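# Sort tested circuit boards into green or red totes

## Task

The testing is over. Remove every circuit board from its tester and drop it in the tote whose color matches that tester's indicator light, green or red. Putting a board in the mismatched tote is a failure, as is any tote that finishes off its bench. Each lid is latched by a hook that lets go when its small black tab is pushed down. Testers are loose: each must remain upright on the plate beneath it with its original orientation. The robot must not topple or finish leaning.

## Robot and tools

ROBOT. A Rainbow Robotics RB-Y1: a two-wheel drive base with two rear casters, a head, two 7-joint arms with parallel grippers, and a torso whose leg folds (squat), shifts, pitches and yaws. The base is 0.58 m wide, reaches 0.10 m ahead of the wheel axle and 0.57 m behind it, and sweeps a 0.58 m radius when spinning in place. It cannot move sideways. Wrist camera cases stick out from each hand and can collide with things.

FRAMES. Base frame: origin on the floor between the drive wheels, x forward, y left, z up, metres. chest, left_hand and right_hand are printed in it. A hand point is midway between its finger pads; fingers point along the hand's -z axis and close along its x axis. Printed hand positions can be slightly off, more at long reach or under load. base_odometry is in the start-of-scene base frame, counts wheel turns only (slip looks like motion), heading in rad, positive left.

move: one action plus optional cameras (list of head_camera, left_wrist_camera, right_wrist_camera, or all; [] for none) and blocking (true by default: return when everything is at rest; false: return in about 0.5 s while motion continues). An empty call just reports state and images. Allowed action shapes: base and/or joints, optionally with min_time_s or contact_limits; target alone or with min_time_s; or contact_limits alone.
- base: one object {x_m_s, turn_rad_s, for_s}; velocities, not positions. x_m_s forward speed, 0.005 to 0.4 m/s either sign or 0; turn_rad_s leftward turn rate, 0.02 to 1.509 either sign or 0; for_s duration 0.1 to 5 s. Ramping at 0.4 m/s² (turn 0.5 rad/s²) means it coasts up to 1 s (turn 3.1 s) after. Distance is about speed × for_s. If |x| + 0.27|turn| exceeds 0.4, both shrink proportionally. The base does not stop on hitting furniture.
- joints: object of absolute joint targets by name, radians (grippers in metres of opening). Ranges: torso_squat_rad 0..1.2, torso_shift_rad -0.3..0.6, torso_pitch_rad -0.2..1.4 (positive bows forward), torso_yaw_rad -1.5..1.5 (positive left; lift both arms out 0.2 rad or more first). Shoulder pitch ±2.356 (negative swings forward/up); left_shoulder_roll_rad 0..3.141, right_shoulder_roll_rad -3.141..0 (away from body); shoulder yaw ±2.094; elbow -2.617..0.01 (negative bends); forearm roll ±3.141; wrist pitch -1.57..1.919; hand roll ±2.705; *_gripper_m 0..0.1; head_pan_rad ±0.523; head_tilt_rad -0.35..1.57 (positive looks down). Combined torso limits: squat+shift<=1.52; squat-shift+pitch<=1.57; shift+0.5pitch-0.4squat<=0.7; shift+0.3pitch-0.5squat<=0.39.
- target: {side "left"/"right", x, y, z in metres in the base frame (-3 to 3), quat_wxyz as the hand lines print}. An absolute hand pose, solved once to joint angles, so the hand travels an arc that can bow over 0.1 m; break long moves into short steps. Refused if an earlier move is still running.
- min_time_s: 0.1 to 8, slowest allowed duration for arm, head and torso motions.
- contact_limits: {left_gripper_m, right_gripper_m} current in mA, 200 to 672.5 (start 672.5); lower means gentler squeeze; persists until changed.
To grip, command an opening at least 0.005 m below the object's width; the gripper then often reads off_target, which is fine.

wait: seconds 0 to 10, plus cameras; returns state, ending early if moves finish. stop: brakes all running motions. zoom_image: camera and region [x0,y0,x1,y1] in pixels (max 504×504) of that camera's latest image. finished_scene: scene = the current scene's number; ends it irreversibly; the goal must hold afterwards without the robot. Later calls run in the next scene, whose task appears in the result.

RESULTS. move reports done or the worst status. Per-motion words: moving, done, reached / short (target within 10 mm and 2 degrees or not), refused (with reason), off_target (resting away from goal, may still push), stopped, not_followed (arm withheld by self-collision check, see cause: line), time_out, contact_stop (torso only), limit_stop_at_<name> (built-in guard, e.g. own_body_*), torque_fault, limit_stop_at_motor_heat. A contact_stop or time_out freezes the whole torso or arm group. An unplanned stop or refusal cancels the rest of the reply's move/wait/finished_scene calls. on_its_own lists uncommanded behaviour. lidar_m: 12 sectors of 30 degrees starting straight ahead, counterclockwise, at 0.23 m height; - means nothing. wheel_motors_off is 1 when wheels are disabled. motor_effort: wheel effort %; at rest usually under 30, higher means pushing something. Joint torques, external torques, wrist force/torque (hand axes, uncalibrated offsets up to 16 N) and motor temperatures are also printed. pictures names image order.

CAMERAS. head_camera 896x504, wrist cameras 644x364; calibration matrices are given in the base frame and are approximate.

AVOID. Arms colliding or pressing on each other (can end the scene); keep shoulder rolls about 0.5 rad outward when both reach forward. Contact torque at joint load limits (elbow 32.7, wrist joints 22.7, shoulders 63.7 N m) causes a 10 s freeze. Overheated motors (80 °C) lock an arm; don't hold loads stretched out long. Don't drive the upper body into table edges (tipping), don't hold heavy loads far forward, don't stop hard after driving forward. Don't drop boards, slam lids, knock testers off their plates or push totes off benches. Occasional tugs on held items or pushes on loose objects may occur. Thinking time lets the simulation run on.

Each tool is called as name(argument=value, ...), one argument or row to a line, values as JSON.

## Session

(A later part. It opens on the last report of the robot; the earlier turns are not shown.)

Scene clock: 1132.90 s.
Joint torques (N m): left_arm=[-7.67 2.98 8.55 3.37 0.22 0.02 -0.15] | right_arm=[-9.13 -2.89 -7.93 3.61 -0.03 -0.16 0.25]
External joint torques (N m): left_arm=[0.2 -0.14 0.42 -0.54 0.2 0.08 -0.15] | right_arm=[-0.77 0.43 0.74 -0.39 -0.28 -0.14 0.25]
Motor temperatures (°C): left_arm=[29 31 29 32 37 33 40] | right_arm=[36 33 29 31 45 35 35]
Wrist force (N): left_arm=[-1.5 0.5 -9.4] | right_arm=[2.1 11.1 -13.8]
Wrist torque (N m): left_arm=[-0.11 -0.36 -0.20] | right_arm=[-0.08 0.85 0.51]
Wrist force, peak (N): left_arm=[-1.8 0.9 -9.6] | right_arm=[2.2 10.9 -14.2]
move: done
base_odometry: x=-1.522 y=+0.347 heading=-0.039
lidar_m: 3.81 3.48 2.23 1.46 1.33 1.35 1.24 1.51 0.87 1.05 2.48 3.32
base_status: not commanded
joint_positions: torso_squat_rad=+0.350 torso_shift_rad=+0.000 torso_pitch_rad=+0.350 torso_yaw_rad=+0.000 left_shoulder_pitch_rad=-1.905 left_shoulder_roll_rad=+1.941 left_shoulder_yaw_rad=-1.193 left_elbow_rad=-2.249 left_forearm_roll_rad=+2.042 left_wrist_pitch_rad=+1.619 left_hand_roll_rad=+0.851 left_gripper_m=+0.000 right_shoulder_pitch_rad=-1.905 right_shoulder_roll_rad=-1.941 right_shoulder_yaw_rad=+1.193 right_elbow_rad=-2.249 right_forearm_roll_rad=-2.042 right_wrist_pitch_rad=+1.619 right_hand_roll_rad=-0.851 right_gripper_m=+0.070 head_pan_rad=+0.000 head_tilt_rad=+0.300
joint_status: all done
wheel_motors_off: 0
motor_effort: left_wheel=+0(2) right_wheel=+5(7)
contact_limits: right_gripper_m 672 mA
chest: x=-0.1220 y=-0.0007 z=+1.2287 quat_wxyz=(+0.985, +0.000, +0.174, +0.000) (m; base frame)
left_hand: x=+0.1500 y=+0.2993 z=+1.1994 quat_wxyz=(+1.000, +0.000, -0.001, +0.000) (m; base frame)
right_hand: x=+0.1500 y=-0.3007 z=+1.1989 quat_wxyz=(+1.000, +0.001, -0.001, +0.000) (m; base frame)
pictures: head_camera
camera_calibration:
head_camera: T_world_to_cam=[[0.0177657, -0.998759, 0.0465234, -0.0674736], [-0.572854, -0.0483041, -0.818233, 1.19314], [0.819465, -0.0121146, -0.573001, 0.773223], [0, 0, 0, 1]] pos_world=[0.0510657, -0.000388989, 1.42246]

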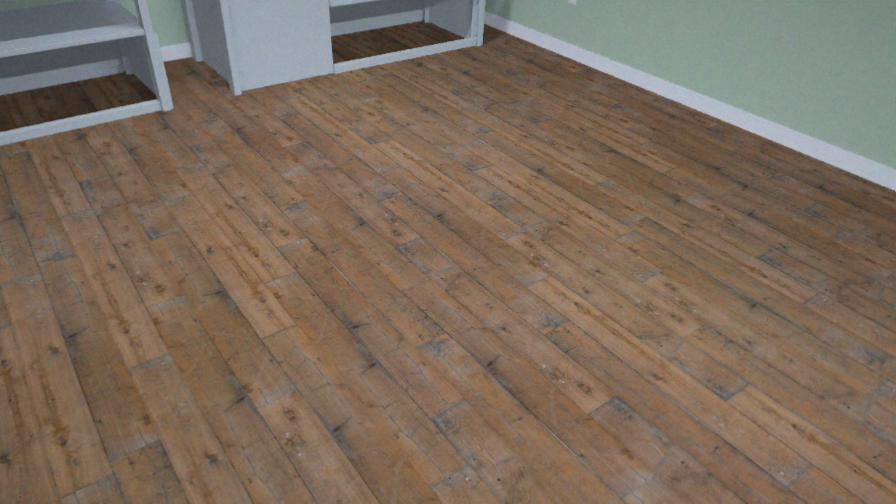

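Distance 3.237 m.

move(
  base={"x_m_s":0.36,"for_s":4.5},
  cameras=[],
)

move(
  base={"x_m_s":0.36,"for_s":4.5},
  cameras=[],
)

move(
  base={"turn_rad_s":0.43,"for_s":1.5},
  cameras=["head_camera"],
)

Scene clock: 1143.27 s.
Joint torques (N m): left_arm=[-7.7 2.95 8.28 3.48 0.25 -0.05 -0.17] | right_arm=[-8.73 -2.61 -7.82 3.58 -0.07 -0.11 0.22]
External joint torques (N m): left_arm=[0.16 -0.17 0.15 -0.42 0.23 0.02 -0.17] | right_arm=[-0.37 0.72 0.85 -0.42 -0.32 -0.09 0.22]
Motor temperatures (°C): left_arm=[29 31 29 32 37 33 40] | right_arm=[36 33 29 31 45 35 35]
Wrist force (N): left_arm=[-1.7 0.9 -9.2] | right_arm=[2.3 11.2 -13.6]
Wrist torque (N m): left_arm=[-0.15 -0.37 -0.19] | right_arm=[-0.09 0.86 0.51]
Wrist force, peak (N): left_arm=[-1.4 0.7 -9.9] | right_arm=[2.5 11.3 -13.9]
move: done
base_odometry: x=+0.097 y=+0.284 heading=-0.039
lidar_m: 2.90 2.19 2.56 2.52 2.32 2.35 2.85 2.08 2.55 2.50 2.29 2.33
base_status: done (sent for 4.5 of 4.5 s)
joint_positions: torso_squat_rad=+0.350 torso_shift_rad=+0.000 torso_pitch_rad=+0.350 torso_yaw_rad=+0.000 left_shoulder_pitch_rad=-1.905 left_shoulder_roll_rad=+1.941 left_shoulder_yaw_rad=-1.193 left_elbow_rad=-2.249 left_forearm_roll_rad=+2.042 left_wrist_pitch_rad=+1.619 left_hand_roll_rad=+0.851 left_gripper_m=+0.000 right_shoulder_pitch_rad=-1.905 right_shoulder_roll_rad=-1.941 right_shoulder_yaw_rad=+1.193 right_elbow_rad=-2.249 right_forearm_roll_rad=-2.042 right_wrist_pitch_rad=+1.619 right_hand_roll_rad=-0.851 right_gripper_m=+0.070 head_pan_rad=+0.000 head_tilt_rad=+0.300
joint_status: not commanded
wheel_motors_off: 0
motor_effort: left_wheel=+0(28) right_wheel=-3(30)
contact_limits: right_gripper_m 672 mA
chest: x=-0.1219 y=-0.0007 z=+1.2287 quat_wxyz=(+0.985, +0.000, +0.174, +0.000) (m; base frame)
left_hand: x=+0.1501 y=+0.2993 z=+1.1993 quat_wxyz=(+1.000, +0.000, -0.001, +0.000) (m; base frame)
right_hand: x=+0.1500 y=-0.3007 z=+1.1989 quat_wxyz=(+1.000, +0.001, -0.001, +0.000) (m; base frame)
pictures: none
No camera images: "cameras" was empty.

Scene clock: 1149.23 s.
Joint torques (N m): left_arm=[-7.76 2.92 8.47 3.41 0.27 -0.02 -0.12] | right_arm=[-8.8 -2.67 -8.07 3.53 -0.03 -0.13 0.26]
External joint torques (N m): left_arm=[0.11 -0.19 0.34 -0.49 0.25 0.05 -0.12] | right_arm=[-0.45 0.65 0.6 -0.47 -0.28 -0.11 0.26]
Motor temperatures (°C): left_arm=[29 31 29 32 37 33 40] | right_arm=[35 33 29 31 45 35 35]
Wrist force (N): left_arm=[-1.8 0.7 -9.3] | right_arm=[2.2 10.8 -13.7]
Wrist torque (N m): left_arm=[-0.13 -0.37 -0.20] | right_arm=[-0.06 0.88 0.52]
Wrist force, peak (N): left_arm=[-1.6 0.7 -9.6] | right_arm=[2.2 11.4 -13.9]
move: done
base_odometry: x=+1.716 y=+0.222 heading=-0.039
lidar_m: 1.28 1.44 0.96 1.19 2.48 3.36 3.70 3.47 2.18 1.42 1.31 1.32
base_status: done (sent for 4.5 of 4.5 s)
joint_positions: torso_squat_rad=+0.350 torso_shift_rad=+0.000 torso_pitch_rad=+0.350 torso_yaw_rad=+0.000 left_shoulder_pitch_rad=-1.905 left_shoulder_roll_rad=+1.941 left_shoulder_yaw_rad=-1.193 left_elbow_rad=-2.249 left_forearm_roll_rad=+2.042 left_wrist_pitch_rad=+1.619 left_hand_roll_rad=+0.851 left_gripper_m=+0.000 right_shoulder_pitch_rad=-1.905 right_shoulder_roll_rad=-1.941 right_shoulder_yaw_rad=+1.193 right_elbow_rad=-2.249 right_forearm_roll_rad=-2.042 right_wrist_pitch_rad=+1.619 right_hand_roll_rad=-0.851 right_gripper_m=+0.070 head_pan_rad=+0.000 head_tilt_rad=+0.300
joint_status: not commanded
wheel_motors_off: 0
motor_effort: left_wheel=+1(27) right_wheel=-2(19)
contact_limits: right_gripper_m 672 mA
chest: x=-0.1219 y=-0.0007 z=+1.2287 quat_wxyz=(+0.985, +0.000, +0.174, +0.000) (m; base frame)
left_hand: x=+0.1501 y=+0.2993 z=+1.1994 quat_wxyz=(+1.000, +0.000, -0.001, +0.000) (m; base frame)
right_hand: x=+0.1500 y=-0.3007 z=+1.1989 quat_wxyz=(+1.000, +0.001, -0.001, +0.000) (m; base frame)
pictures: none
No camera images: "cameras" was empty.

Scene clock: 1151.87 s.
Joint torques (N m): left_arm=[-7.72 3.09 8.5 3.42 0.31 -0.02 -0.13] | right_arm=[-8.69 -2.64 -7.74 3.44 -0.02 -0.2 0.19]
External joint torques (N m): left_arm=[0.15 -0.02 0.37 -0.48 0.29 0.04 -0.13] | right_arm=[-0.33 0.69 0.93 -0.57 -0.27 -0.19 0.19]
Motor temperatures (°C): left_arm=[29 31 29 32 37 33 40] | right_arm=[35 33 29 31 45 35 35]
Wrist force (N): left_arm=[-1.5 0.5 -9.3] | right_arm=[2.1 11.1 -13.6]
Wrist torque (N m): left_arm=[-0.12 -0.36 -0.20] | right_arm=[-0.10 0.84 0.52]
Wrist force, peak (N): left_arm=[-1.7 0.8 -9.6] | right_arm=[1.9 11.1 -14.2]
move: done
base_odometry: x=+1.716 y=+0.222 heading=+0.606
lidar_m: 0.96 0.98 1.46 3.29 3.43 3.56 3.46 1.90 1.37 1.31 1.30 1.28
base_status: done (sent for 1.5 of 1.5 s)
joint_positions: torso_squat_rad=+0.350 torso_shift_rad=+0.000 torso_pitch_rad=+0.350 torso_yaw_rad=+0.000 left_shoulder_pitch_rad=-1.905 left_shoulder_roll_rad=+1.941 left_shoulder_yaw_rad=-1.193 left_elbow_rad=-2.249 left_forearm_roll_rad=+2.042 left_wrist_pitch_rad=+1.619 left_hand_roll_rad=+0.851 left_gripper_m=+0.000 right_shoulder_pitch_rad=-1.905 right_shoulder_roll_rad=-1.941 right_shoulder_yaw_rad=+1.193 right_elbow_rad=-2.249 right_forearm_roll_rad=-2.042 right_wrist_pitch_rad=+1.619 right_hand_roll_rad=-0.851 right_gripper_m=+0.070 head_pan_rad=+0.000 head_tilt_rad=+0.300
joint_status: not commanded
wheel_motors_off: 0
motor_effort: left_wheel=+1(27) right_wheel=+1(24)
contact_limits: right_gripper_m 672 mA
chest: x=-0.1219 y=-0.0007 z=+1.2287 quat_wxyz=(+0.985, +0.000, +0.174, +0.000) (m; base frame)
left_hand: x=+0.1501 y=+0.2993 z=+1.1993 quat_wxyz=(+1.000, +0.000, -0.001, +0.000) (m; base frame)
right_hand: x=+0.1500 y=-0.3007 z=+1.1989 quat_wxyz=(+1.000, +0.001, -0.001, +0.000) (m; base frame)
pictures: head_camera
camera_calibration:
head_camera: T_world_to_cam=[[0.0177687, -0.998759, 0.0465283, -0.067476], [-0.572926, -0.0483087, -0.818182, 1.19309], [0.819414, -0.0121193, -0.573073, 0.773267], [0, 0, 0, 1]] pos_world=[0.0511234, -0.000384272, 1.42244]

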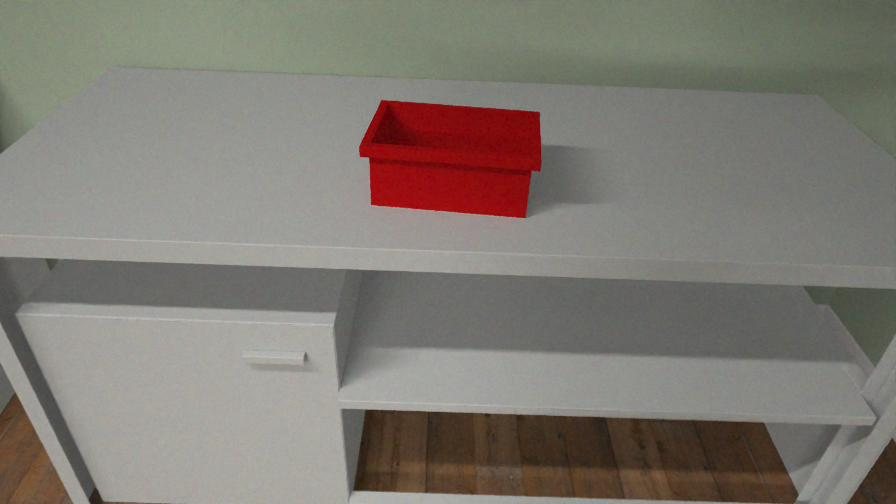

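move(
  base={"x_m_s":0.2,"for_s":3.48},
  joints={"head_tilt_rad":0.75},
  cameras=["head_camera"],
)

Scene clock: 1160.37 s.
Joint torques (N m): left_arm=[-7.83 2.89 8.7 3.45 0.23 0.04 -0.22] | right_arm=[-8.56 -2.8 -7.98 3.62 0.01 -0.08 0.2]
External joint torques (N m): left_arm=[0.04 -0.23 0.57 -0.46 0.21 0.11 -0.22] | right_arm=[-0.21 0.53 0.69 -0.38 -0.24 -0.06 0.2]
Motor temperatures (°C): left_arm=[29 31 29 32 37 33 40] | right_arm=[35 33 29 31 45 35 35]
Wrist force (N): left_arm=[-1.6 0.8 -9.4] | right_arm=[2.0 10.9 -13.5]
Wrist torque (N m): left_arm=[-0.14 -0.36 -0.21] | right_arm=[-0.08 0.83 0.53]
Wrist force, peak (N): left_arm=[-1.9 0.6 -9.8] | right_arm=[2.2 11.1 -14.3]
move: done
base_odometry: x=+2.285 y=+0.617 heading=+0.606
lidar_m: 0.81 0.31 0.34 0.83 3.42 4.22 4.16 1.88 1.36 0.92 0.94 0.93
base_status: done (sent for 3.47 of 3.47 s)
joint_positions: torso_squat_rad=+0.350 torso_shift_rad=+0.000 torso_pitch_rad=+0.350 torso_yaw_rad=+0.000 left_shoulder_pitch_rad=-1.905 left_shoulder_roll_rad=+1.941 left_shoulder_yaw_rad=-1.193 left_elbow_rad=-2.249 left_forearm_roll_rad=+2.042 left_wrist_pitch_rad=+1.619 left_hand_roll_rad=+0.851 left_gripper_m=+0.000 right_shoulder_pitch_rad=-1.905 right_shoulder_roll_rad=-1.941 right_shoulder_yaw_rad=+1.193 right_elbow_rad=-2.249 right_forearm_roll_rad=-2.042 right_wrist_pitch_rad=+1.619 right_hand_roll_rad=-0.851 right_gripper_m=+0.070 head_pan_rad=+0.000 head_tilt_rad=+0.750
joint_status: all done
wheel_motors_off: 0
motor_effort: left_wheel=+0(26) right_wheel=-3(29)
contact_limits: right_gripper_m 672 mA
chest: x=-0.1219 y=-0.0007 z=+1.2287 quat_wxyz=(+0.985, +0.000, +0.174, +0.000) (m; base frame)
left_hand: x=+0.1501 y=+0.2993 z=+1.1993 quat_wxyz=(+1.000, +0.000, -0.001, +0.000) (m; base frame)
right_hand: x=+0.1500 y=-0.3007 z=+1.1988 quat_wxyz=(+1.000, +0.001, -0.001, +0.000) (m; base frame)
pictures: head_camera
camera_calibration:
head_camera: T_world_to_cam=[[0.0366116, -0.99875, 0.0340346, -0.049256], [-0.871754, -0.0485699, -0.48753, 0.717416], [0.488573, -0.0118205, -0.872443, 1.18428], [0, 0, 0, 1]] pos_world=[0.0486084, -0.00035073, 1.38465]

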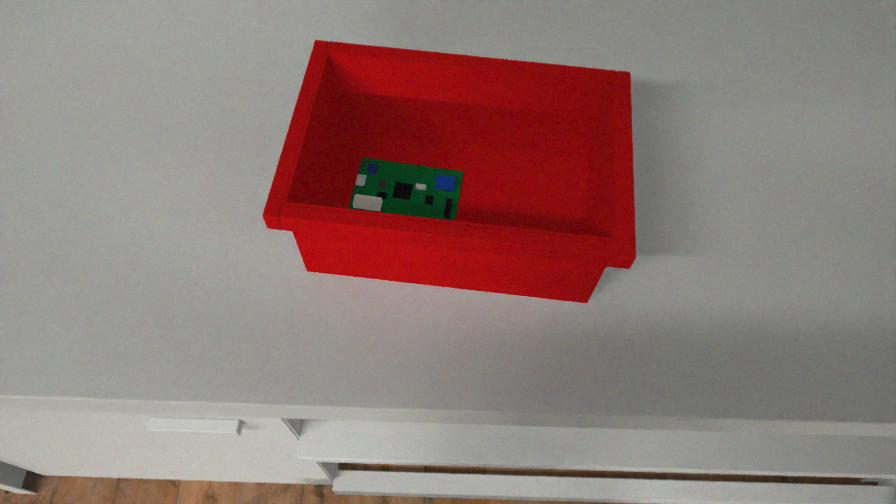

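move(
  base={"x_m_s":0.05,"for_s":0.5},
  cameras=["head_camera"],
)

move(
  target={"side":"right","x":0.25,"y":-0.15,"z":1.14,"quat_wxyz":[1,0,0,0]},
  min_time_s=2,
  cameras=[],
)

move(
  target={"side":"right","x":0.32,"y":-0.06,"z":1.12,"quat_wxyz":[1,0,0,0]},
  min_time_s=1.5,
  cameras=[],
)

move(
  target={"side":"right","x":0.395,"y":-0.07,"z":1.06,"quat_wxyz":[0.9977,0,-0.052,-0.0436]},
  min_time_s=1.5,
  cameras=["head_camera","right_wrist_camera"],
)

Scene clock: 1186.27 s.
Joint torques (N m): left_arm=[-7.54 2.92 8.48 3.51 0.25 0.06 -0.15] | right_arm=[-8.79 -2.86 -7.83 3.64 -0.01 -0.07 0.12]
External joint torques (N m): left_arm=[0.33 -0.2 0.35 -0.4 0.23 0.13 -0.14] | right_arm=[-0.43 0.47 0.84 -0.36 -0.26 -0.05 0.12]
Motor temperatures (°C): left_arm=[29 31 29 32 37 33 40] | right_arm=[35 33 29 31 45 35 35]
Wrist force (N): left_arm=[-1.7 0.7 -9.2] | right_arm=[1.9 11.0 -13.7]
Wrist torque (N m): left_arm=[-0.12 -0.38 -0.21] | right_arm=[-0.08 0.83 0.51]
Wrist force, peak (N): left_arm=[-2.0 0.8 -9.5] | right_arm=[2.4 11.5 -13.9]
move: done
base_odometry: x=+2.306 y=+0.631 heading=+0.606
lidar_m: 0.79 0.30 0.31 0.82 3.42 4.24 4.18 1.88 1.36 0.91 0.93 0.91
base_status: done (sent for 0.5 of 0.5 s)
joint_positions: torso_squat_rad=+0.350 torso_shift_rad=+0.000 torso_pitch_rad=+0.350 torso_yaw_rad=+0.000 left_shoulder_pitch_rad=-1.905 left_shoulder_roll_rad=+1.941 left_shoulder_yaw_rad=-1.193 left_elbow_rad=-2.249 left_forearm_roll_rad=+2.042 left_wrist_pitch_rad=+1.619 left_hand_roll_rad=+0.851 left_gripper_m=+0.000 right_shoulder_pitch_rad=-1.905 right_shoulder_roll_rad=-1.941 right_shoulder_yaw_rad=+1.193 right_elbow_rad=-2.249 right_forearm_roll_rad=-2.042 right_wrist_pitch_rad=+1.619 right_hand_roll_rad=-0.851 right_gripper_m=+0.070 head_pan_rad=+0.000 head_tilt_rad=+0.750
joint_status: not commanded
wheel_motors_off: 0
motor_effort: left_wheel=-1(22) right_wheel=-3(17)
contact_limits: right_gripper_m 672 mA
chest: x=-0.1220 y=-0.0007 z=+1.2287 quat_wxyz=(+0.985, +0.000, +0.174, +0.000) (m; base frame)
left_hand: x=+0.1500 y=+0.2993 z=+1.1994 quat_wxyz=(+1.000, +0.000, -0.001, +0.000) (m; base frame)
right_hand: x=+0.1500 y=-0.3007 z=+1.1989 quat_wxyz=(+1.000, +0.001, -0.001, +0.000) (m; base frame)
pictures: head_camera
camera_calibration:
head_camera: T_world_to_cam=[[0.036609, -0.99875, 0.0340372, -0.0492582], [-0.871716, -0.0485699, -0.487598, 0.717473], [0.488642, -0.0118202, -0.872404, 1.18426], [0, 0, 0, 1]] pos_world=[0.0485558, -0.000350779, 1.38467]

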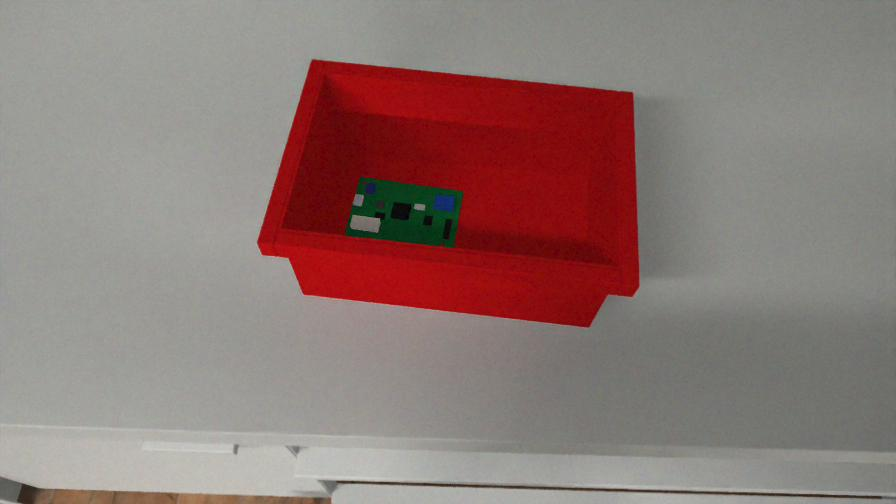

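Scene clock: 1188.60 s.
Joint torques (N m): left_arm=[-7.53 2.86 8.38 3.4 0.2 0.03 -0.11] | right_arm=[-18.71 -4.72 -8.88 2.54 0.2 -0.2 -0.17]
External joint torques (N m): left_arm=[0.34 -0.26 0.25 -0.5 0.17 0.09 -0.11] | right_arm=[-0.12 1.78 1.58 0.41 -0.04 -0.19 -0.17]
Motor temperatures (°C): left_arm=[29 31 29 32 37 33 40] | right_arm=[35 33 29 31 45 35 35]
Wrist force (N): left_arm=[-1.6 0.8 -9.1] | right_arm=[2.4 10.8 -13.6]
Wrist torque (N m): left_arm=[-0.14 -0.37 -0.21] | right_arm=[-0.06 0.89 0.53]
Wrist force, peak (N): left_arm=[-1.5 0.8 -9.6] | right_arm=[2.3 11.4 -13.9]
move: done
base_odometry: x=+2.306 y=+0.631 heading=+0.606
lidar_m: 0.78 0.30 0.31 0.82 3.42 4.24 4.18 1.87 1.36 0.92 0.93 0.91
base_status: not commanded
joint_positions: torso_squat_rad=+0.350 torso_shift_rad=+0.000 torso_pitch_rad=+0.350 torso_yaw_rad=+0.000 left_shoulder_pitch_rad=-1.905 left_shoulder_roll_rad=+1.941 left_shoulder_yaw_rad=-1.193 left_elbow_rad=-2.249 left_forearm_roll_rad=+2.042 left_wrist_pitch_rad=+1.619 left_hand_roll_rad=+0.851 left_gripper_m=+0.000 right_shoulder_pitch_rad=-1.908 right_shoulder_roll_rad=-1.227 right_shoulder_yaw_rad=+1.269 right_elbow_rad=-1.918 right_forearm_roll_rad=-1.805 right_wrist_pitch_rad=+1.551 right_hand_roll_rad=-1.192 right_gripper_m=+0.070 head_pan_rad=+0.000 head_tilt_rad=+0.750
joint_status: all done
wheel_motors_off: 0
motor_effort: left_wheel=-2(2) right_wheel=-2(5)
contact_limits: right_gripper_m 672 mA
chest: x=-0.1220 y=-0.0007 z=+1.2287 quat_wxyz=(+0.985, +0.000, +0.174, +0.000) (m; base frame)
left_hand: x=+0.1500 y=+0.2993 z=+1.1994 quat_wxyz=(+1.000, +0.000, -0.001, +0.000) (m; base frame)
right_hand: x=+0.2493 y=-0.1503 z=+1.1401 quat_wxyz=(+1.000, +0.000, -0.001, +0.000) (m; base frame)
right_hand_status: reached (checked arc, planned for 2.0 s): 1 mm and 0.2 deg off.
pictures: none
No camera images: "cameras" was empty.

Scene clock: 1190.43 s.
Joint torques (N m): left_arm=[-7.49 2.84 8.51 3.4 0.13 -0.03 -0.1] | right_arm=[-23.23 -6.18 -8.81 2.03 0.26 0.23 0.2]
External joint torques (N m): left_arm=[0.38 -0.28 0.39 -0.5 0.1 0.04 -0.1] | right_arm=[0.29 1.78 1.48 0.59 0.01 0.24 0.2]
Motor temperatures (°C): left_arm=[29 31 29 32 37 33 40] | right_arm=[35 33 29 31 45 35 35]
Wrist force (N): left_arm=[-1.9 0.7 -9.3] | right_arm=[2.3 11.0 -13.7]
Wrist torque (N m): left_arm=[-0.13 -0.41 -0.20] | right_arm=[-0.08 0.88 0.52]
Wrist force, peak (N): left_arm=[-1.7 0.7 -9.6] | right_arm=[2.4 11.0 -13.9]
move: done
base_odometry: x=+2.306 y=+0.631 heading=+0.606
lidar_m: 0.81 0.30 0.32 0.81 3.42 4.23 4.18 1.88 1.36 0.91 0.94 0.92
base_status: not commanded
joint_positions: torso_squat_rad=+0.350 torso_shift_rad=+0.000 torso_pitch_rad=+0.350 torso_yaw_rad=+0.000 left_shoulder_pitch_rad=-1.905 left_shoulder_roll_rad=+1.941 left_shoulder_yaw_rad=-1.193 left_elbow_rad=-2.249 left_forearm_roll_rad=+2.042 left_wrist_pitch_rad=+1.619 left_hand_roll_rad=+0.851 left_gripper_m=+0.000 right_shoulder_pitch_rad=-1.958 right_shoulder_roll_rad=-0.812 right_shoulder_yaw_rad=+1.311 right_elbow_rad=-1.416 right_forearm_roll_rad=-1.728 right_wrist_pitch_rad=+1.563 right_hand_roll_rad=-1.101 right_gripper_m=+0.070 head_pan_rad=+0.000 head_tilt_rad=+0.750
joint_status: all done
wheel_motors_off: 0
motor_effort: left_wheel=+0(2) right_wheel=-2(4)
contact_limits: right_gripper_m 672 mA
chest: x=-0.1220 y=-0.0007 z=+1.2287 quat_wxyz=(+0.985, +0.000, +0.174, +0.000) (m; base frame)
left_hand: x=+0.1500 y=+0.2993 z=+1.1994 quat_wxyz=(+1.000, +0.000, -0.001, +0.000) (m; base frame)
right_hand: x=+0.3191 y=-0.0602 z=+1.1202 quat_wxyz=(+1.000, +0.002, -0.003, -0.001) (m; base frame)
right_hand_status: reached (checked arc, planned for 1.5 s): 1 mm and 0.4 deg off.
pictures: none
No camera images: "cameras" was empty.

Scene clock: 1192.27 s.
Joint torques (N m): left_arm=[-7.86 2.73 8.6 3.51 0.18 0.03 -0.17] | right_arm=[-22.84 -6.32 -7.36 1.8 0.4 -0.3 0.3]
External joint torques (N m): left_arm=[0.01 -0.39 0.47 -0.4 0.16 0.09 -0.17] | right_arm=[2.96 2.37 1.56 0.71 -0.02 -0.15 0.29]
Motor temperatures (°C): left_arm=[29 31 29 32 37 33 40] | right_arm=[35 33 29 31 45 35 35]
Wrist force (N): left_arm=[-1.5 0.8 -9.4] | right_arm=[1.5 10.5 -13.4]
Wrist torque (N m): left_arm=[-0.15 -0.35 -0.19] | right_arm=[-0.03 0.79 0.52]
Wrist force, peak (N): left_arm=[-1.7 0.7 -9.7] | right_arm=[1.6 10.8 -14.1]
move: done
base_odometry: x=+2.306 y=+0.631 heading=+0.606
lidar_m: 0.80 0.30 0.32 0.82 3.42 4.24 4.17 1.88 1.36 0.92 0.93 0.90
base_status: not commanded
joint_positions: torso_squat_rad=+0.350 torso_shift_rad=+0.000 torso_pitch_rad=+0.350 torso_yaw_rad=+0.000 left_shoulder_pitch_rad=-1.905 left_shoulder_roll_rad=+1.941 left_shoulder_yaw_rad=-1.193 left_elbow_rad=-2.249 left_forearm_roll_rad=+2.042 left_wrist_pitch_rad=+1.619 left_hand_roll_rad=+0.851 left_gripper_m=+0.000 right_shoulder_pitch_rad=-1.877 right_shoulder_roll_rad=-0.668 right_shoulder_yaw_rad=+1.375 right_elbow_rad=-1.079 right_forearm_roll_rad=-1.586 right_wrist_pitch_rad=+1.406 right_hand_roll_rad=-0.972 right_gripper_m=+0.070 head_pan_rad=+0.000 head_tilt_rad=+0.750
joint_status: all done
wheel_motors_off: 0
motor_effort: left_wheel=+1(2) right_wheel=-3(4)
contact_limits: right_gripper_m 672 mA
chest: x=-0.1220 y=-0.0007 z=+1.2287 quat_wxyz=(+0.985, +0.000, +0.174, +0.000) (m; base frame)
left_hand: x=+0.1500 y=+0.2993 z=+1.1994 quat_wxyz=(+1.000, +0.000, -0.001, +0.000) (m; base frame)
right_hand: x=+0.3946 y=-0.0701 z=+1.0604 quat_wxyz=(+0.998, +0.001, -0.054, -0.044) (m; base frame)
right_hand_status: reached (checked arc, planned for 1.5 s): 1 mm and 0.3 deg off.
pictures: head_camera, right_wrist_camera
camera_calibration:
head_camera: T_world_to_cam=[[0.0366083, -0.99875, 0.0340372, -0.0492582], [-0.87171, -0.0485694, -0.487609, 0.717477], [0.488652, -0.0118201, -0.872399, 1.18426], [0, 0, 0, 1]] pos_world=[0.048543, -0.000351071, 1.38467]
right_wrist_camera: T_world_to_cam=[[-0.986294, 0.107869, -0.124852, 0.531606], [0.040817, 0.89269, 0.448819, -0.396269], [0.159867, 0.437572, -0.884858, 0.977633], [0, 0, 0, 1]] pos_world=[0.384203, -0.131383, 1.10929]

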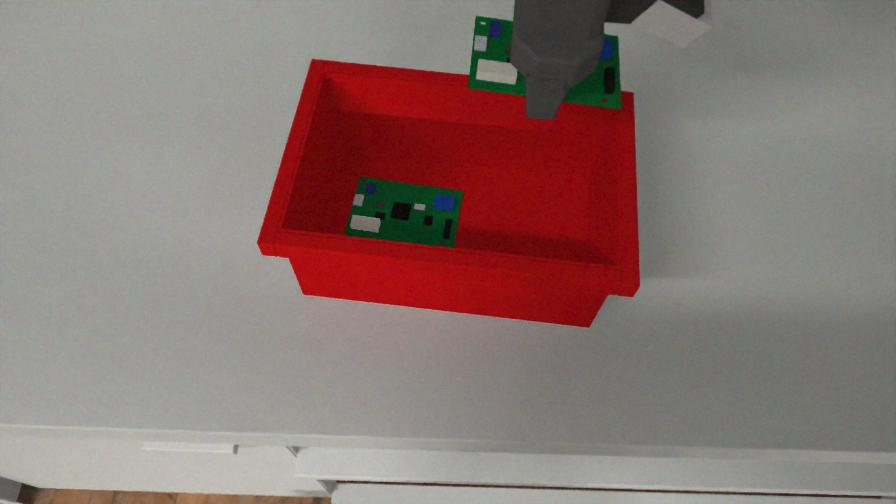

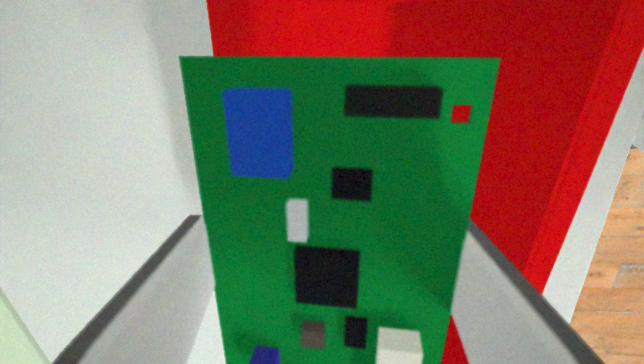

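move(
  target={"side":"right","x":0.392,"y":-0.076,"z":0.97,"quat_wxyz":[0.9977,0,-0.052,-0.0436]},
  min_time_s=1.5,
  cameras=["head_camera","right_wrist_camera"],
)

Scene clock: 1207.47 s.
Joint torques (N m): left_arm=[-7.73 2.71 8.26 3.4 0.23 0.05 -0.08] | right_arm=[-22.28 -6.26 -6.77 1.59 0.56 -0.39 0.3]
External joint torques (N m): left_arm=[0.14 -0.41 0.13 -0.5 0.2 0.12 -0.08] | right_arm=[3.42 2.18 1.54 0.91 0.16 -0.24 0.29]
Motor temperatures (°C): left_arm=[29 31 29 32 37 33 40] | right_arm=[35 33 29 31 45 35 35]
Wrist force (N): left_arm=[-1.9 0.5 -9.4] | right_arm=[1.4 10.9 -13.4]
Wrist torque (N m): left_arm=[-0.11 -0.39 -0.22] | right_arm=[-0.07 0.79 0.51]
Wrist force, peak (N): left_arm=[-1.7 0.9 -9.7] | right_arm=[1.4 11.1 -13.8]
move: done
base_odometry: x=+2.306 y=+0.631 heading=+0.606
lidar_m: 0.80 0.29 0.31 0.82 3.42 4.24 4.18 1.88 1.36 0.92 0.93 0.90
base_status: not commanded
joint_positions: torso_squat_rad=+0.350 torso_shift_rad=+0.000 torso_pitch_rad=+0.350 torso_yaw_rad=+0.000 left_shoulder_pitch_rad=-1.905 left_shoulder_roll_rad=+1.941 left_shoulder_yaw_rad=-1.193 left_elbow_rad=-2.249 left_forearm_roll_rad=+2.042 left_wrist_pitch_rad=+1.619 left_hand_roll_rad=+0.851 left_gripper_m=+0.000 right_shoulder_pitch_rad=-1.729 right_shoulder_roll_rad=-0.593 right_shoulder_yaw_rad=+1.434 right_elbow_rad=-1.009 right_forearm_roll_rad=-1.510 right_wrist_pitch_rad=+1.245 right_hand_roll_rad=-0.955 right_gripper_m=+0.070 head_pan_rad=+0.000 head_tilt_rad=+0.750
joint_status: all done
wheel_motors_off: 0
motor_effort: left_wheel=+0(2) right_wheel=-1(4)
contact_limits: right_gripper_m 672 mA
chest: x=-0.1220 y=-0.0007 z=+1.2287 quat_wxyz=(+0.985, +0.000, +0.174, +0.000) (m; base frame)
left_hand: x=+0.1500 y=+0.2993 z=+1.1994 quat_wxyz=(+1.000, +0.000, -0.001, +0.000) (m; base frame)
right_hand: x=+0.3921 y=-0.0760 z=+0.9705 quat_wxyz=(+0.998, +0.000, -0.053, -0.044) (m; base frame)
right_hand_status: reached (checked arc, planned for 1.5 s): 1 mm and 0.1 deg off.
pictures: head_camera, right_wrist_camera
camera_calibration:
head_camera: T_world_to_cam=[[0.0366085, -0.99875, 0.0340371, -0.0492579], [-0.87171, -0.0485695, -0.487609, 0.717478], [0.488652, -0.0118199, -0.872399, 1.18426], [0, 0, 0, 1]] pos_world=[0.0485432, -0.00035095, 1.38467]
right_wrist_camera: T_world_to_cam=[[-0.986695, 0.107498, -0.121969, 0.515916], [0.0420181, 0.893333, 0.447427, -0.349551], [0.157057, 0.436349, -0.885964, 0.903112], [0, 0, 0, 1]] pos_world=[0.3819, -0.137267, 1.01945]

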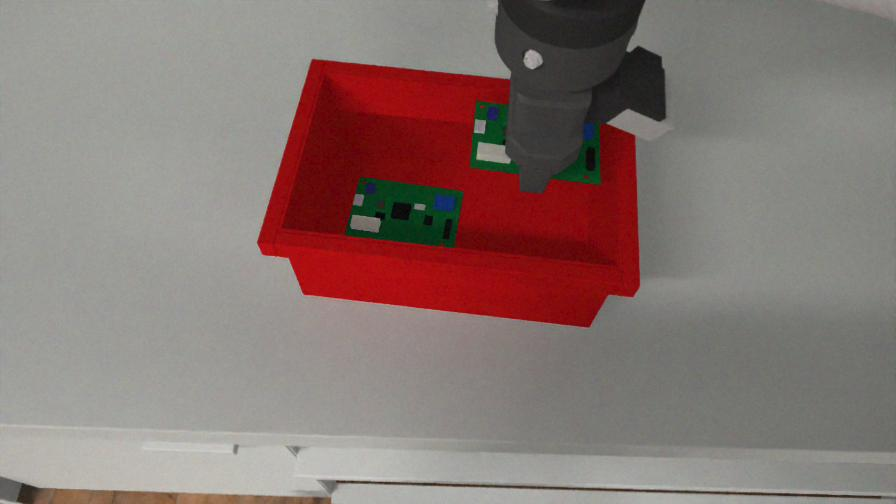

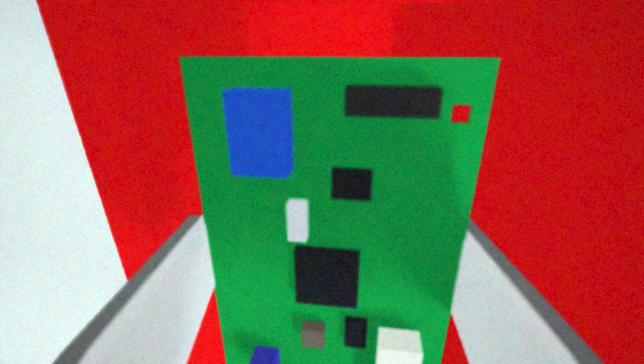

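move(
  target={"side":"right","x":0.39,"y":-0.077,"z":0.91,"quat_wxyz":[0.9977,0,-0.052,-0.0436]},
  min_time_s=1.5,
  cameras=["head_camera","right_wrist_camera"],
)

move(
  target={"side":"right","x":0.39,"y":-0.077,"z":0.879,"quat_wxyz":[0.9977,0,-0.052,-0.0436]},
  min_time_s=1.5,
  cameras=["head_camera"],
)

Scene clock: 1214.47 s.
Joint torques (N m): left_arm=[-7.71 2.86 8.46 3.41 0.2 0.02 -0.16] | right_arm=[-22.21 -5.28 -5.68 1.48 0.45 -0.46 0.31]
External joint torques (N m): left_arm=[0.16 -0.26 0.33 -0.5 0.17 0.08 -0.16] | right_arm=[3.31 2.68 1.42 0.94 0.07 -0.3 0.3]
Motor temperatures (°C): left_arm=[29 31 29 32 37 33 40] | right_arm=[36 33 29 31 45 35 35]
Wrist force (N): left_arm=[-1.9 0.7 -9.2] | right_arm=[1.6 10.5 -13.6]
Wrist torque (N m): left_arm=[-0.12 -0.41 -0.20] | right_arm=[-0.02 0.81 0.53]
Wrist force, peak (N): left_arm=[-1.6 1.0 -9.6] | right_arm=[1.5 11.5 -13.7]
move: done
base_odometry: x=+2.306 y=+0.631 heading=+0.606
lidar_m: 0.79 0.29 0.30 0.81 3.42 4.23 4.18 1.88 1.36 0.92 0.93 0.91
base_status: not commanded
joint_positions: torso_squat_rad=+0.350 torso_shift_rad=+0.000 torso_pitch_rad=+0.350 torso_yaw_rad=+0.000 left_shoulder_pitch_rad=-1.905 left_shoulder_roll_rad=+1.941 left_shoulder_yaw_rad=-1.193 left_elbow_rad=-2.249 left_forearm_roll_rad=+2.042 left_wrist_pitch_rad=+1.619 left_hand_roll_rad=+0.851 left_gripper_m=+0.000 right_shoulder_pitch_rad=-1.634 right_shoulder_roll_rad=-0.491 right_shoulder_yaw_rad=+1.464 right_elbow_rad=-0.856 right_forearm_roll_rad=-1.476 right_wrist_pitch_rad=+1.140 right_hand_roll_rad=-0.896 right_gripper_m=+0.070 head_pan_rad=+0.000 head_tilt_rad=+0.750
joint_status: all done
wheel_motors_off: 0
motor_effort: left_wheel=+1(2) right_wheel=-2(4)
contact_limits: right_gripper_m 672 mA
chest: x=-0.1220 y=-0.0007 z=+1.2287 quat_wxyz=(+0.985, +0.000, +0.174, +0.000) (m; base frame)
left_hand: x=+0.1500 y=+0.2993 z=+1.1994 quat_wxyz=(+1.000, +0.000, -0.001, +0.000) (m; base frame)
right_hand: x=+0.3902 y=-0.0770 z=+0.9104 quat_wxyz=(+0.998, +0.000, -0.053, -0.044) (m; base frame)
right_hand_status: reached (checked arc, planned for 1.5 s): 0 mm and 0.1 deg off.
pictures: head_camera, right_wrist_camera
camera_calibration:
head_camera: T_world_to_cam=[[0.0366084, -0.99875, 0.0340372, -0.0492581], [-0.87171, -0.0485695, -0.487609, 0.717478], [0.488652, -0.01182, -0.872399, 1.18426], [0, 0, 0, 1]] pos_world=[0.0485432, -0.000350963, 1.38467]
right_wrist_camera: T_world_to_cam=[[-0.986718, 0.107492, -0.121795, 0.506662], [0.0420884, 0.893325, 0.447436, -0.321794], [0.156898, 0.436367, -0.885984, 0.850716], [0, 0, 0, 1]] pos_world=[0.38, -0.138219, 0.959411]

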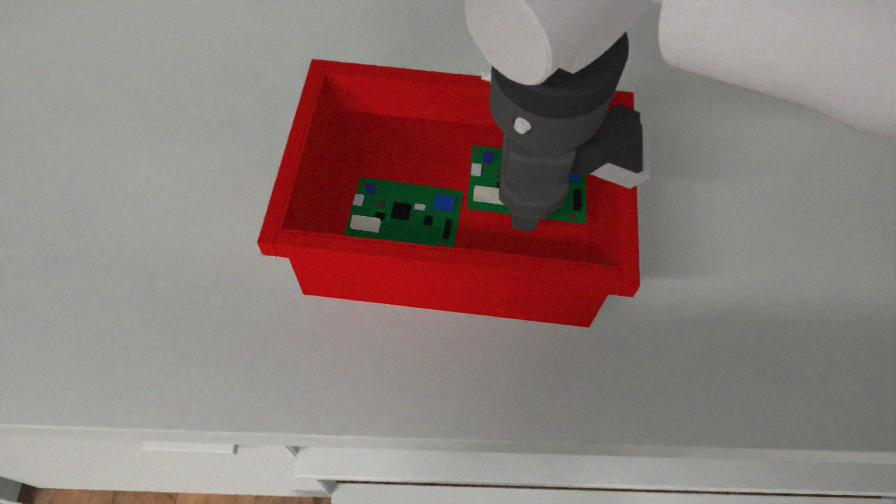

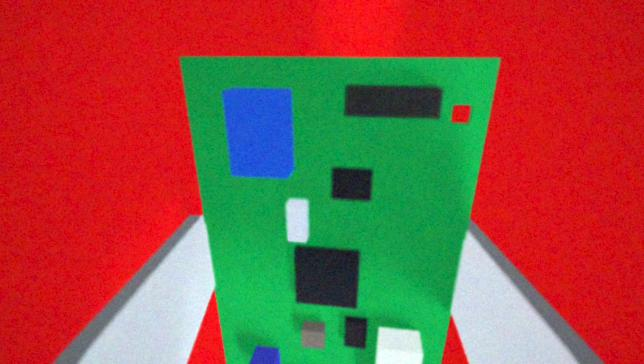

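Scene clock: 1225.80 s.
Joint torques (N m): left_arm=[-7.53 2.74 8.14 3.69 0.22 -0.05 -0.19] | right_arm=[18.99 5.71 3.07 -1.45 -4.77 -7.09 -0.78]
External joint torques (N m): left_arm=[0.34 -0.31 0.02 -0.23 0.2 0.02 -0.19] | right_arm=[44.72 13.57 9.19 -2.15 -5.18 -6.88 -0.79]
External joint torques when the fault began: right_arm=[67.14 22.08 14.27 -1.3 -4.25 -18.47 1.54]
Motor temperatures (°C): left_arm=[29 31 29 32 37 33 40] | right_arm=[36 33 29 31 46 36 35]
Wrist force (N): left_arm=[-1.8 0.6 -9.2] | right_arm=[12.2 9.6 90.8]
Wrist torque (N m): left_arm=[-0.11 -0.38 -0.20] | right_arm=[-8.09 3.96 1.41]
Wrist force, peak (N): left_arm=[-0.2 0.2 -10.0] | right_arm=[-15.1 0.3 175.4]
move: torque_fault
TORQUE FAULT: right_shoulder_pitch_rad reached its load limit. The robot stopped for 10 seconds, dropped its targets and accepts commands again. The stop added 9.0 s to the call.
base_odometry: x=+2.306 y=+0.631 heading=+0.607
lidar_m: 0.80 0.29 0.32 0.81 3.42 4.24 4.18 1.87 1.36 0.91 0.94 0.91
base_status: not commanded
joint_positions: torso_squat_rad=+0.350 torso_shift_rad=-0.001 torso_pitch_rad=+0.346 torso_yaw_rad=+0.000 left_shoulder_pitch_rad=-1.905 left_shoulder_roll_rad=+1.941 left_shoulder_yaw_rad=-1.193 left_elbow_rad=-2.249 left_forearm_roll_rad=+2.042 left_wrist_pitch_rad=+1.619 left_hand_roll_rad=+0.851 left_gripper_m=+0.000 right_shoulder_pitch_rad=-1.617 right_shoulder_roll_rad=-0.426 right_shoulder_yaw_rad=+1.464 right_elbow_rad=-0.725 right_forearm_roll_rad=-1.470 right_wrist_pitch_rad=+1.098 right_hand_roll_rad=-0.840 right_gripper_m=+0.070 head_pan_rad=+0.000 head_tilt_rad=+0.750
joint_status: right_shoulder_pitch_rad torque_fault (moved +0.018 of +0.049); right_shoulder_roll_rad torque_fault (moved +0.065 of +0.080); right_wrist_pitch_rad torque_fault (moved -0.042 of -0.055); right_hand_roll_rad torque_fault (moved +0.056 of +0.063); the others done
wheel_motors_off: 0
on_its_own: right_shoulder_pitch_rad is held at -1.606, not at your -1.585, since a torque_fault; right_wrist_pitch_rad is held at +1.096, not at your +1.085, since a torque_fault; right_hand_roll_rad is held at -0.840, not at your -0.832, since a torque_fault
motor_effort: left_wheel=+4(29) right_wheel=-1(21)
contact_limits: right_gripper_m 672 mA
chest: x=-0.1240 y=-0.0003 z=+1.2291 quat_wxyz=(+0.985, +0.000, +0.172, +0.000) (m; base frame)
left_hand: x=+0.1481 y=+0.2996 z=+1.2005 quat_wxyz=(+1.000, -0.001, -0.003, +0.000) (m; base frame)
right_hand: x=+0.4010 y=-0.0775 z=+0.8992 quat_wxyz=(+0.997, +0.000, -0.068, -0.048) (m; base frame)
right_hand_status: short (checked arc, planned for 1.5 s): torque_fault, 23 mm and 1.9 deg off.
pictures: head_camera
camera_calibration:
head_camera: T_world_to_cam=[[0.0364736, -0.998722, 0.034974, -0.0499649], [-0.86981, -0.0489582, -0.490952, 0.720227], [0.492037, -0.0125139, -0.870484, 1.1836], [0, 0, 0, 1]] pos_world=[0.0459064, 0.000171395, 1.38565]

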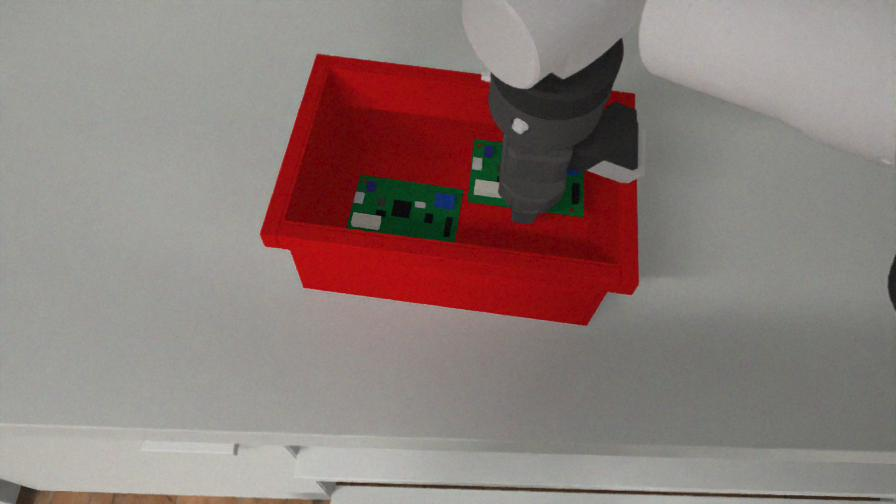

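move(
  target={"side":"right","x":0.392,"y":-0.077,"z":0.97,"quat_wxyz":[0.9977,0,-0.052,-0.0436]},
  min_time_s=2,
  cameras=["head_camera","right_wrist_camera"],
)

Scene clock: 1243.80 s.
Joint torques (N m): left_arm=[-7.59 2.79 8.21 3.59 0.3 0 -0.16] | right_arm=[-25.04 -9.13 -8.75 0.14 -0.22 0.07 -0.35]
External joint torques (N m): left_arm=[0.28 -0.32 0.08 -0.32 0.27 0.06 -0.16] | right_arm=[0.81 -0.68 -0.78 -0.54 -0.6 0.19 -0.36]
Motor temperatures (°C): left_arm=[29 31 29 32 37 33 40] | right_arm=[36 33 29 31 46 37 35]
Wrist force (N): left_arm=[-1.6 0.7 -9.4] | right_arm=[1.6 11.0 -13.7]
Wrist torque (N m): left_arm=[-0.14 -0.36 -0.20] | right_arm=[-0.08 0.79 0.53]
Wrist force, peak (N): left_arm=[-1.9 0.7 -9.6] | right_arm=[12.3 9.3 91.2]
move: done
base_odometry: x=+2.306 y=+0.631 heading=+0.607
lidar_m: 0.80 0.30 0.31 0.82 3.42 4.24 4.18 1.88 1.37 0.91 0.94 0.91
base_status: not commanded
joint_positions: torso_squat_rad=+0.350 torso_shift_rad=+0.000 torso_pitch_rad=+0.350 torso_yaw_rad=+0.000 left_shoulder_pitch_rad=-1.905 left_shoulder_roll_rad=+1.941 left_shoulder_yaw_rad=-1.193 left_elbow_rad=-2.249 left_forearm_roll_rad=+2.042 left_wrist_pitch_rad=+1.619 left_hand_roll_rad=+0.851 left_gripper_m=+0.000 right_shoulder_pitch_rad=-1.725 right_shoulder_roll_rad=-0.570 right_shoulder_yaw_rad=+1.431 right_elbow_rad=-0.957 right_forearm_roll_rad=-1.523 right_wrist_pitch_rad=+1.257 right_hand_roll_rad=-0.918 right_gripper_m=+0.070 head_pan_rad=+0.000 head_tilt_rad=+0.750
joint_status: all done
wheel_motors_off: 0
motor_effort: left_wheel=+4(6) right_wheel=-2(4)
contact_limits: right_gripper_m 672 mA
chest: x=-0.1221 y=-0.0007 z=+1.2288 quat_wxyz=(+0.985, +0.000, +0.174, +0.000) (m; base frame)
left_hand: x=+0.1499 y=+0.2993 z=+1.1994 quat_wxyz=(+1.000, +0.000, -0.001, +0.000) (m; base frame)
right_hand: x=+0.3930 y=-0.0774 z=+0.9670 quat_wxyz=(+0.998, -0.002, -0.045, -0.043) (m; base frame)
right_hand_status: reached (checked arc, planned for 2.0 s): 3 mm and 0.9 deg off.
pictures: head_camera, right_wrist_camera
camera_calibration:
head_camera: T_world_to_cam=[[0.0365834, -0.998749, 0.0341019, -0.0493075], [-0.871596, -0.048582, -0.487811, 0.71764], [0.488857, -0.0118774, -0.872283, 1.18422], [0, 0, 0, 1]] pos_world=[0.0483799, -0.000315921, 1.38473]
right_wrist_camera: T_world_to_cam=[[-0.988732, 0.105476, -0.106227, 0.501949], [0.0480076, 0.895545, 0.442373, -0.344154], [0.141791, 0.432289, -0.890518, 0.910538], [0, 0, 0, 1]] pos_world=[0.383709, -0.138353, 1.01642]

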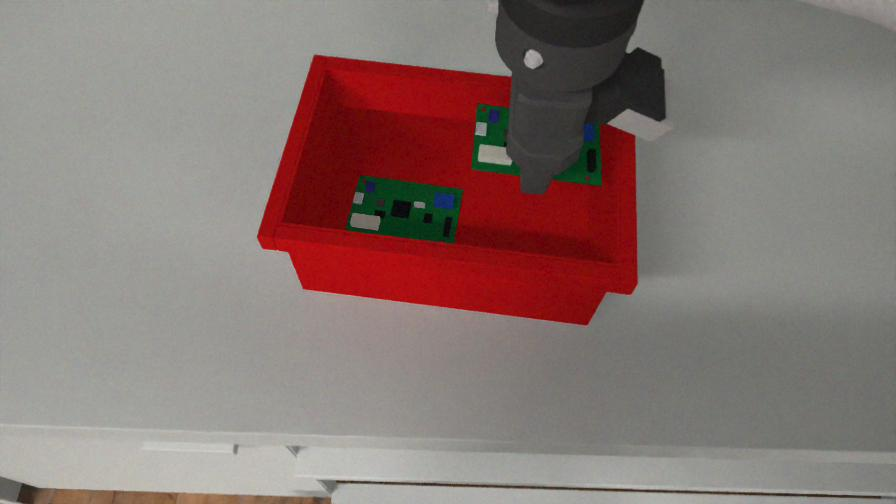

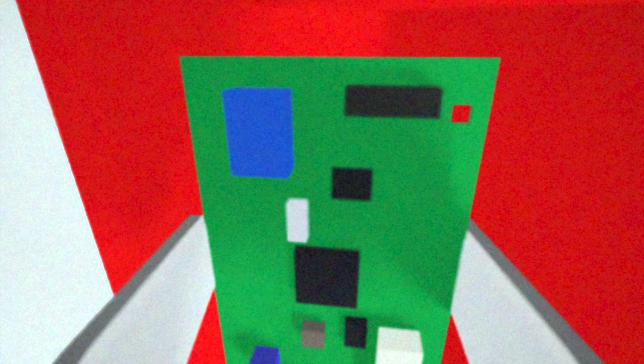

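move(
  target={"side":"right","x":0.39,"y":-0.07,"z":1.06,"quat_wxyz":[0.9977,0,-0.052,-0.0436]},
  min_time_s=1.5,
  cameras=[],
)

move(
  joints={"right_hand_roll_rad":2.17},
  min_time_s=4,
  cameras=["head_camera"],
)

move(
  target={"side":"right","x":0.392,"y":-0.076,"z":0.97,"quat_wxyz":[0.0436,-0.052,0,0.9977]},
  min_time_s=2,
  cameras=["head_camera","right_wrist_camera"],
)

Scene clock: 1252.43 s.
Joint torques (N m): left_arm=[-7.79 3.07 8.35 3.53 0.27 -0.03 -0.12] | right_arm=[-25.06 -9.44 -9.66 0.56 -0.22 0 -0.37]
External joint torques (N m): left_arm=[0.08 -0.04 0.22 -0.37 0.25 0.03 -0.12] | right_arm=[0.6 -0.79 -0.6 -0.51 -0.64 0.13 -0.38]
Motor temperatures (°C): left_arm=[29 31 29 32 37 33 40] | right_arm=[36 34 29 31 46 36 35]
Wrist force (N): left_arm=[-1.8 0.8 -9.4] | right_arm=[1.7 10.7 -13.5]
Wrist torque (N m): left_arm=[-0.14 -0.39 -0.20] | right_arm=[-0.04 0.83 0.52]
Wrist force, peak (N): left_arm=[-1.8 0.4 -9.7] | right_arm=[1.7 10.9 -14.0]
move: done
base_odometry: x=+2.306 y=+0.631 heading=+0.607
lidar_m: 0.80 0.30 0.31 0.82 3.42 4.24 4.18 1.89 1.35 0.92 0.93 0.91
base_status: not commanded
joint_positions: torso_squat_rad=+0.350 torso_shift_rad=+0.000 torso_pitch_rad=+0.350 torso_yaw_rad=+0.000 left_shoulder_pitch_rad=-1.905 left_shoulder_roll_rad=+1.941 left_shoulder_yaw_rad=-1.193 left_elbow_rad=-2.249 left_forearm_roll_rad=+2.042 left_wrist_pitch_rad=+1.619 left_hand_roll_rad=+0.851 left_gripper_m=+0.000 right_shoulder_pitch_rad=-1.874 right_shoulder_roll_rad=-0.677 right_shoulder_yaw_rad=+1.374 right_elbow_rad=-1.106 right_forearm_roll_rad=-1.585 right_wrist_pitch_rad=+1.410 right_hand_roll_rad=-0.988 right_gripper_m=+0.070 head_pan_rad=+0.000 head_tilt_rad=+0.750
joint_status: all done
wheel_motors_off: 0
motor_effort: left_wheel=+4(5) right_wheel=-3(4)
contact_limits: right_gripper_m 672 mA
chest: x=-0.1221 y=-0.0007 z=+1.2288 quat_wxyz=(+0.985, +0.000, +0.174, +0.000) (m; base frame)
left_hand: x=+0.1499 y=+0.2993 z=+1.1994 quat_wxyz=(+1.000, +0.000, -0.001, +0.000) (m; base frame)
right_hand: x=+0.3900 y=-0.0700 z=+1.0599 quat_wxyz=(+0.998, +0.000, -0.052, -0.043) (m; base frame)
right_hand_status: reached (checked arc, planned for 1.5 s): 0 mm and 0.0 deg off.
pictures: none
No camera images: "cameras" was empty.

Scene clock: 1256.73 s.
Joint torques (N m): left_arm=[-7.41 2.94 8.44 3.62 0.18 0.01 -0.11] | right_arm=[-24.89 -9.34 -9.72 0.5 -0.18 -0.1 -0.04]
External joint torques (N m): left_arm=[0.46 -0.17 0.31 -0.29 0.16 0.07 -0.11] | right_arm=[0.78 -0.69 -0.55 -0.57 -0.52 0.12 -0.03]
Motor temperatures (°C): left_arm=[29 31 29 32 37 33 40] | right_arm=[36 34 29 31 46 36 35]
Wrist force (N): left_arm=[-1.5 0.7 -9.3] | right_arm=[2.9 10.3 -13.5]
Wrist torque (N m): left_arm=[-0.14 -0.36 -0.20] | right_arm=[-0.02 0.87 0.54]
Wrist force, peak (N): left_arm=[-1.8 0.8 -9.6] | right_arm=[2.0 11.6 -13.9]
move: done
base_odometry: x=+2.306 y=+0.631 heading=+0.607
lidar_m: 0.81 0.29 0.31 0.82 3.42 4.24 4.18 1.88 1.36 0.92 0.93 0.91
base_status: not commanded
joint_positions: torso_squat_rad=+0.350 torso_shift_rad=+0.000 torso_pitch_rad=+0.350 torso_yaw_rad=+0.000 left_shoulder_pitch_rad=-1.905 left_shoulder_roll_rad=+1.941 left_shoulder_yaw_rad=-1.193 left_elbow_rad=-2.249 left_forearm_roll_rad=+2.042 left_wrist_pitch_rad=+1.619 left_hand_roll_rad=+0.851 left_gripper_m=+0.000 right_shoulder_pitch_rad=-1.874 right_shoulder_roll_rad=-0.677 right_shoulder_yaw_rad=+1.374 right_elbow_rad=-1.106 right_forearm_roll_rad=-1.585 right_wrist_pitch_rad=+1.410 right_hand_roll_rad=+2.170 right_gripper_m=+0.070 head_pan_rad=+0.000 head_tilt_rad=+0.750
joint_status: all done
wheel_motors_off: 0
motor_effort: left_wheel=+4(6) right_wheel=-4(5)
contact_limits: right_gripper_m 672 mA
chest: x=-0.1221 y=-0.0007 z=+1.2288 quat_wxyz=(+0.985, +0.000, +0.174, +0.000) (m; base frame)
left_hand: x=+0.1499 y=+0.2993 z=+1.1994 quat_wxyz=(+1.000, +0.000, -0.001, +0.000) (m; base frame)
right_hand: x=+0.3900 y=-0.0699 z=+1.0599 quat_wxyz=(+0.035, -0.052, +0.001, +0.998) (m; base frame)
pictures: head_camera
camera_calibration:
head_camera: T_world_to_cam=[[0.0365834, -0.998749, 0.0341009, -0.0493065], [-0.871603, -0.0485813, -0.487799, 0.717628], [0.488845, -0.0118771, -0.87229, 1.18423], [0, 0, 0, 1]] pos_world=[0.0483874, -0.0003163, 1.38473]

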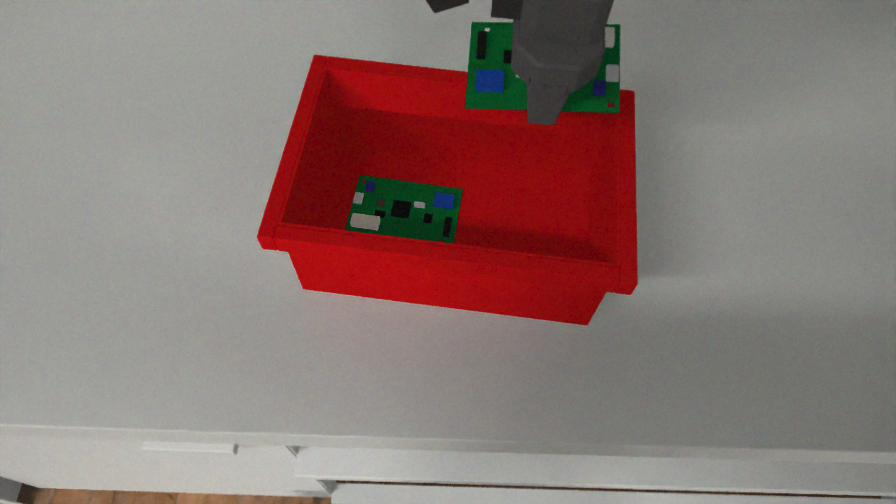

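Scene clock: 1259.07 s.
Joint torques (N m): left_arm=[-7.43 2.8 8.38 3.54 0.25 -0.14 -0.17] | right_arm=[-22.06 -5.83 -7.09 1.57 0.39 -0.54 0.4]
External joint torques (N m): left_arm=[0.44 -0.32 0.25 -0.37 0.23 -0.07 -0.17] | right_arm=[3.65 2.59 1.33 0.93 0.07 -0.31 0.4]
Motor temperatures (°C): left_arm=[29 31 29 32 37 33 40] | right_arm=[36 34 29 31 46 36 35]
Wrist force (N): left_arm=[-1.5 0.8 -9.6] | right_arm=[3.1 10.8 -13.4]
Wrist torque (N m): left_arm=[-0.14 -0.36 -0.20] | right_arm=[-0.08 0.90 0.54]
Wrist force, peak (N): left_arm=[-1.5 0.8 -9.6] | right_arm=[3.0 10.9 -13.9]
move: done
base_odometry: x=+2.306 y=+0.631 heading=+0.607
lidar_m: 0.81 0.29 0.31 0.82 3.43 4.23 4.18 1.88 1.36 0.92 0.93 0.91
base_status: not commanded
joint_positions: torso_squat_rad=+0.350 torso_shift_rad=+0.000 torso_pitch_rad=+0.350 torso_yaw_rad=+0.000 left_shoulder_pitch_rad=-1.905 left_shoulder_roll_rad=+1.941 left_shoulder_yaw_rad=-1.193 left_elbow_rad=-2.249 left_forearm_roll_rad=+2.042 left_wrist_pitch_rad=+1.619 left_hand_roll_rad=+0.851 left_gripper_m=+0.000 right_shoulder_pitch_rad=-1.728 right_shoulder_roll_rad=-0.593 right_shoulder_yaw_rad=+1.432 right_elbow_rad=-1.008 right_forearm_roll_rad=-1.509 right_wrist_pitch_rad=+1.246 right_hand_roll_rad=+2.188 right_gripper_m=+0.070 head_pan_rad=+0.000 head_tilt_rad=+0.750
joint_status: all done
wheel_motors_off: 0
motor_effort: left_wheel=+4(6) right_wheel=-3(4)
contact_limits: right_gripper_m 672 mA
chest: x=-0.1221 y=-0.0007 z=+1.2288 quat_wxyz=(+0.985, +0.000, +0.174, +0.000) (m; base frame)
left_hand: x=+0.1499 y=+0.2993 z=+1.1994 quat_wxyz=(+1.000, +0.000, -0.001, +0.000) (m; base frame)
right_hand: x=+0.3921 y=-0.0760 z=+0.9705 quat_wxyz=(+0.044, -0.053, +0.000, +0.998) (m; base frame)
right_hand_status: reached (checked arc, planned for 2.0 s): 1 mm and 0.1 deg off.
pictures: head_camera, right_wrist_camera
camera_calibration:
head_camera: T_world_to_cam=[[0.0365836, -0.998749, 0.0341003, -0.0493062], [-0.871603, -0.0485813, -0.487798, 0.717628], [0.488845, -0.0118765, -0.87229, 1.18423], [0, 0, 0, 1]] pos_world=[0.0483876, -0.000316677, 1.38473]
right_wrist_camera: T_world_to_cam=[[0.990246, -0.107667, 0.0884308, -0.479854], [-0.135654, -0.889838, 0.435645, -0.404065], [0.0317843, -0.443392, -0.895764, 0.894878], [0, 0, 0, 1]] pos_world=[0.391917, -0.0144351, 1.02006]

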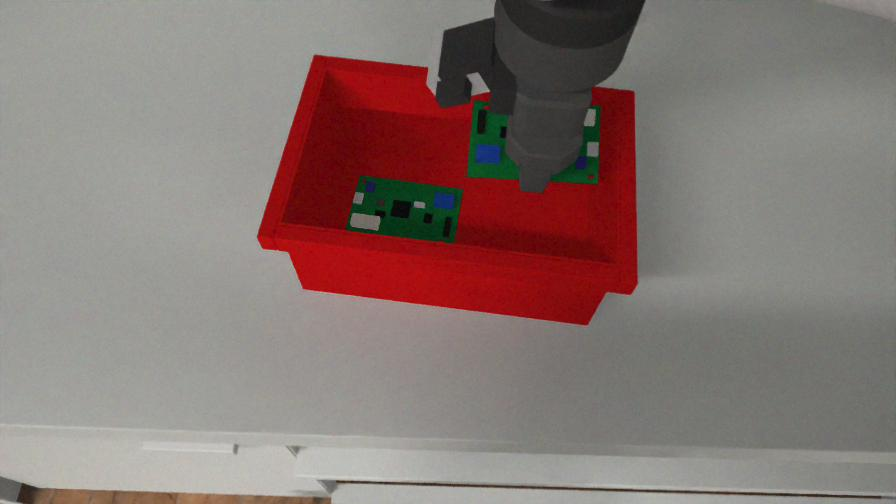

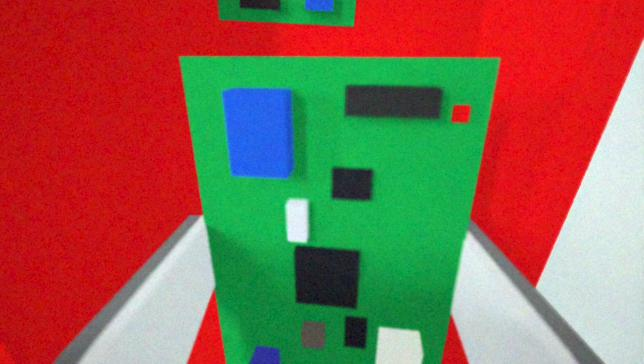

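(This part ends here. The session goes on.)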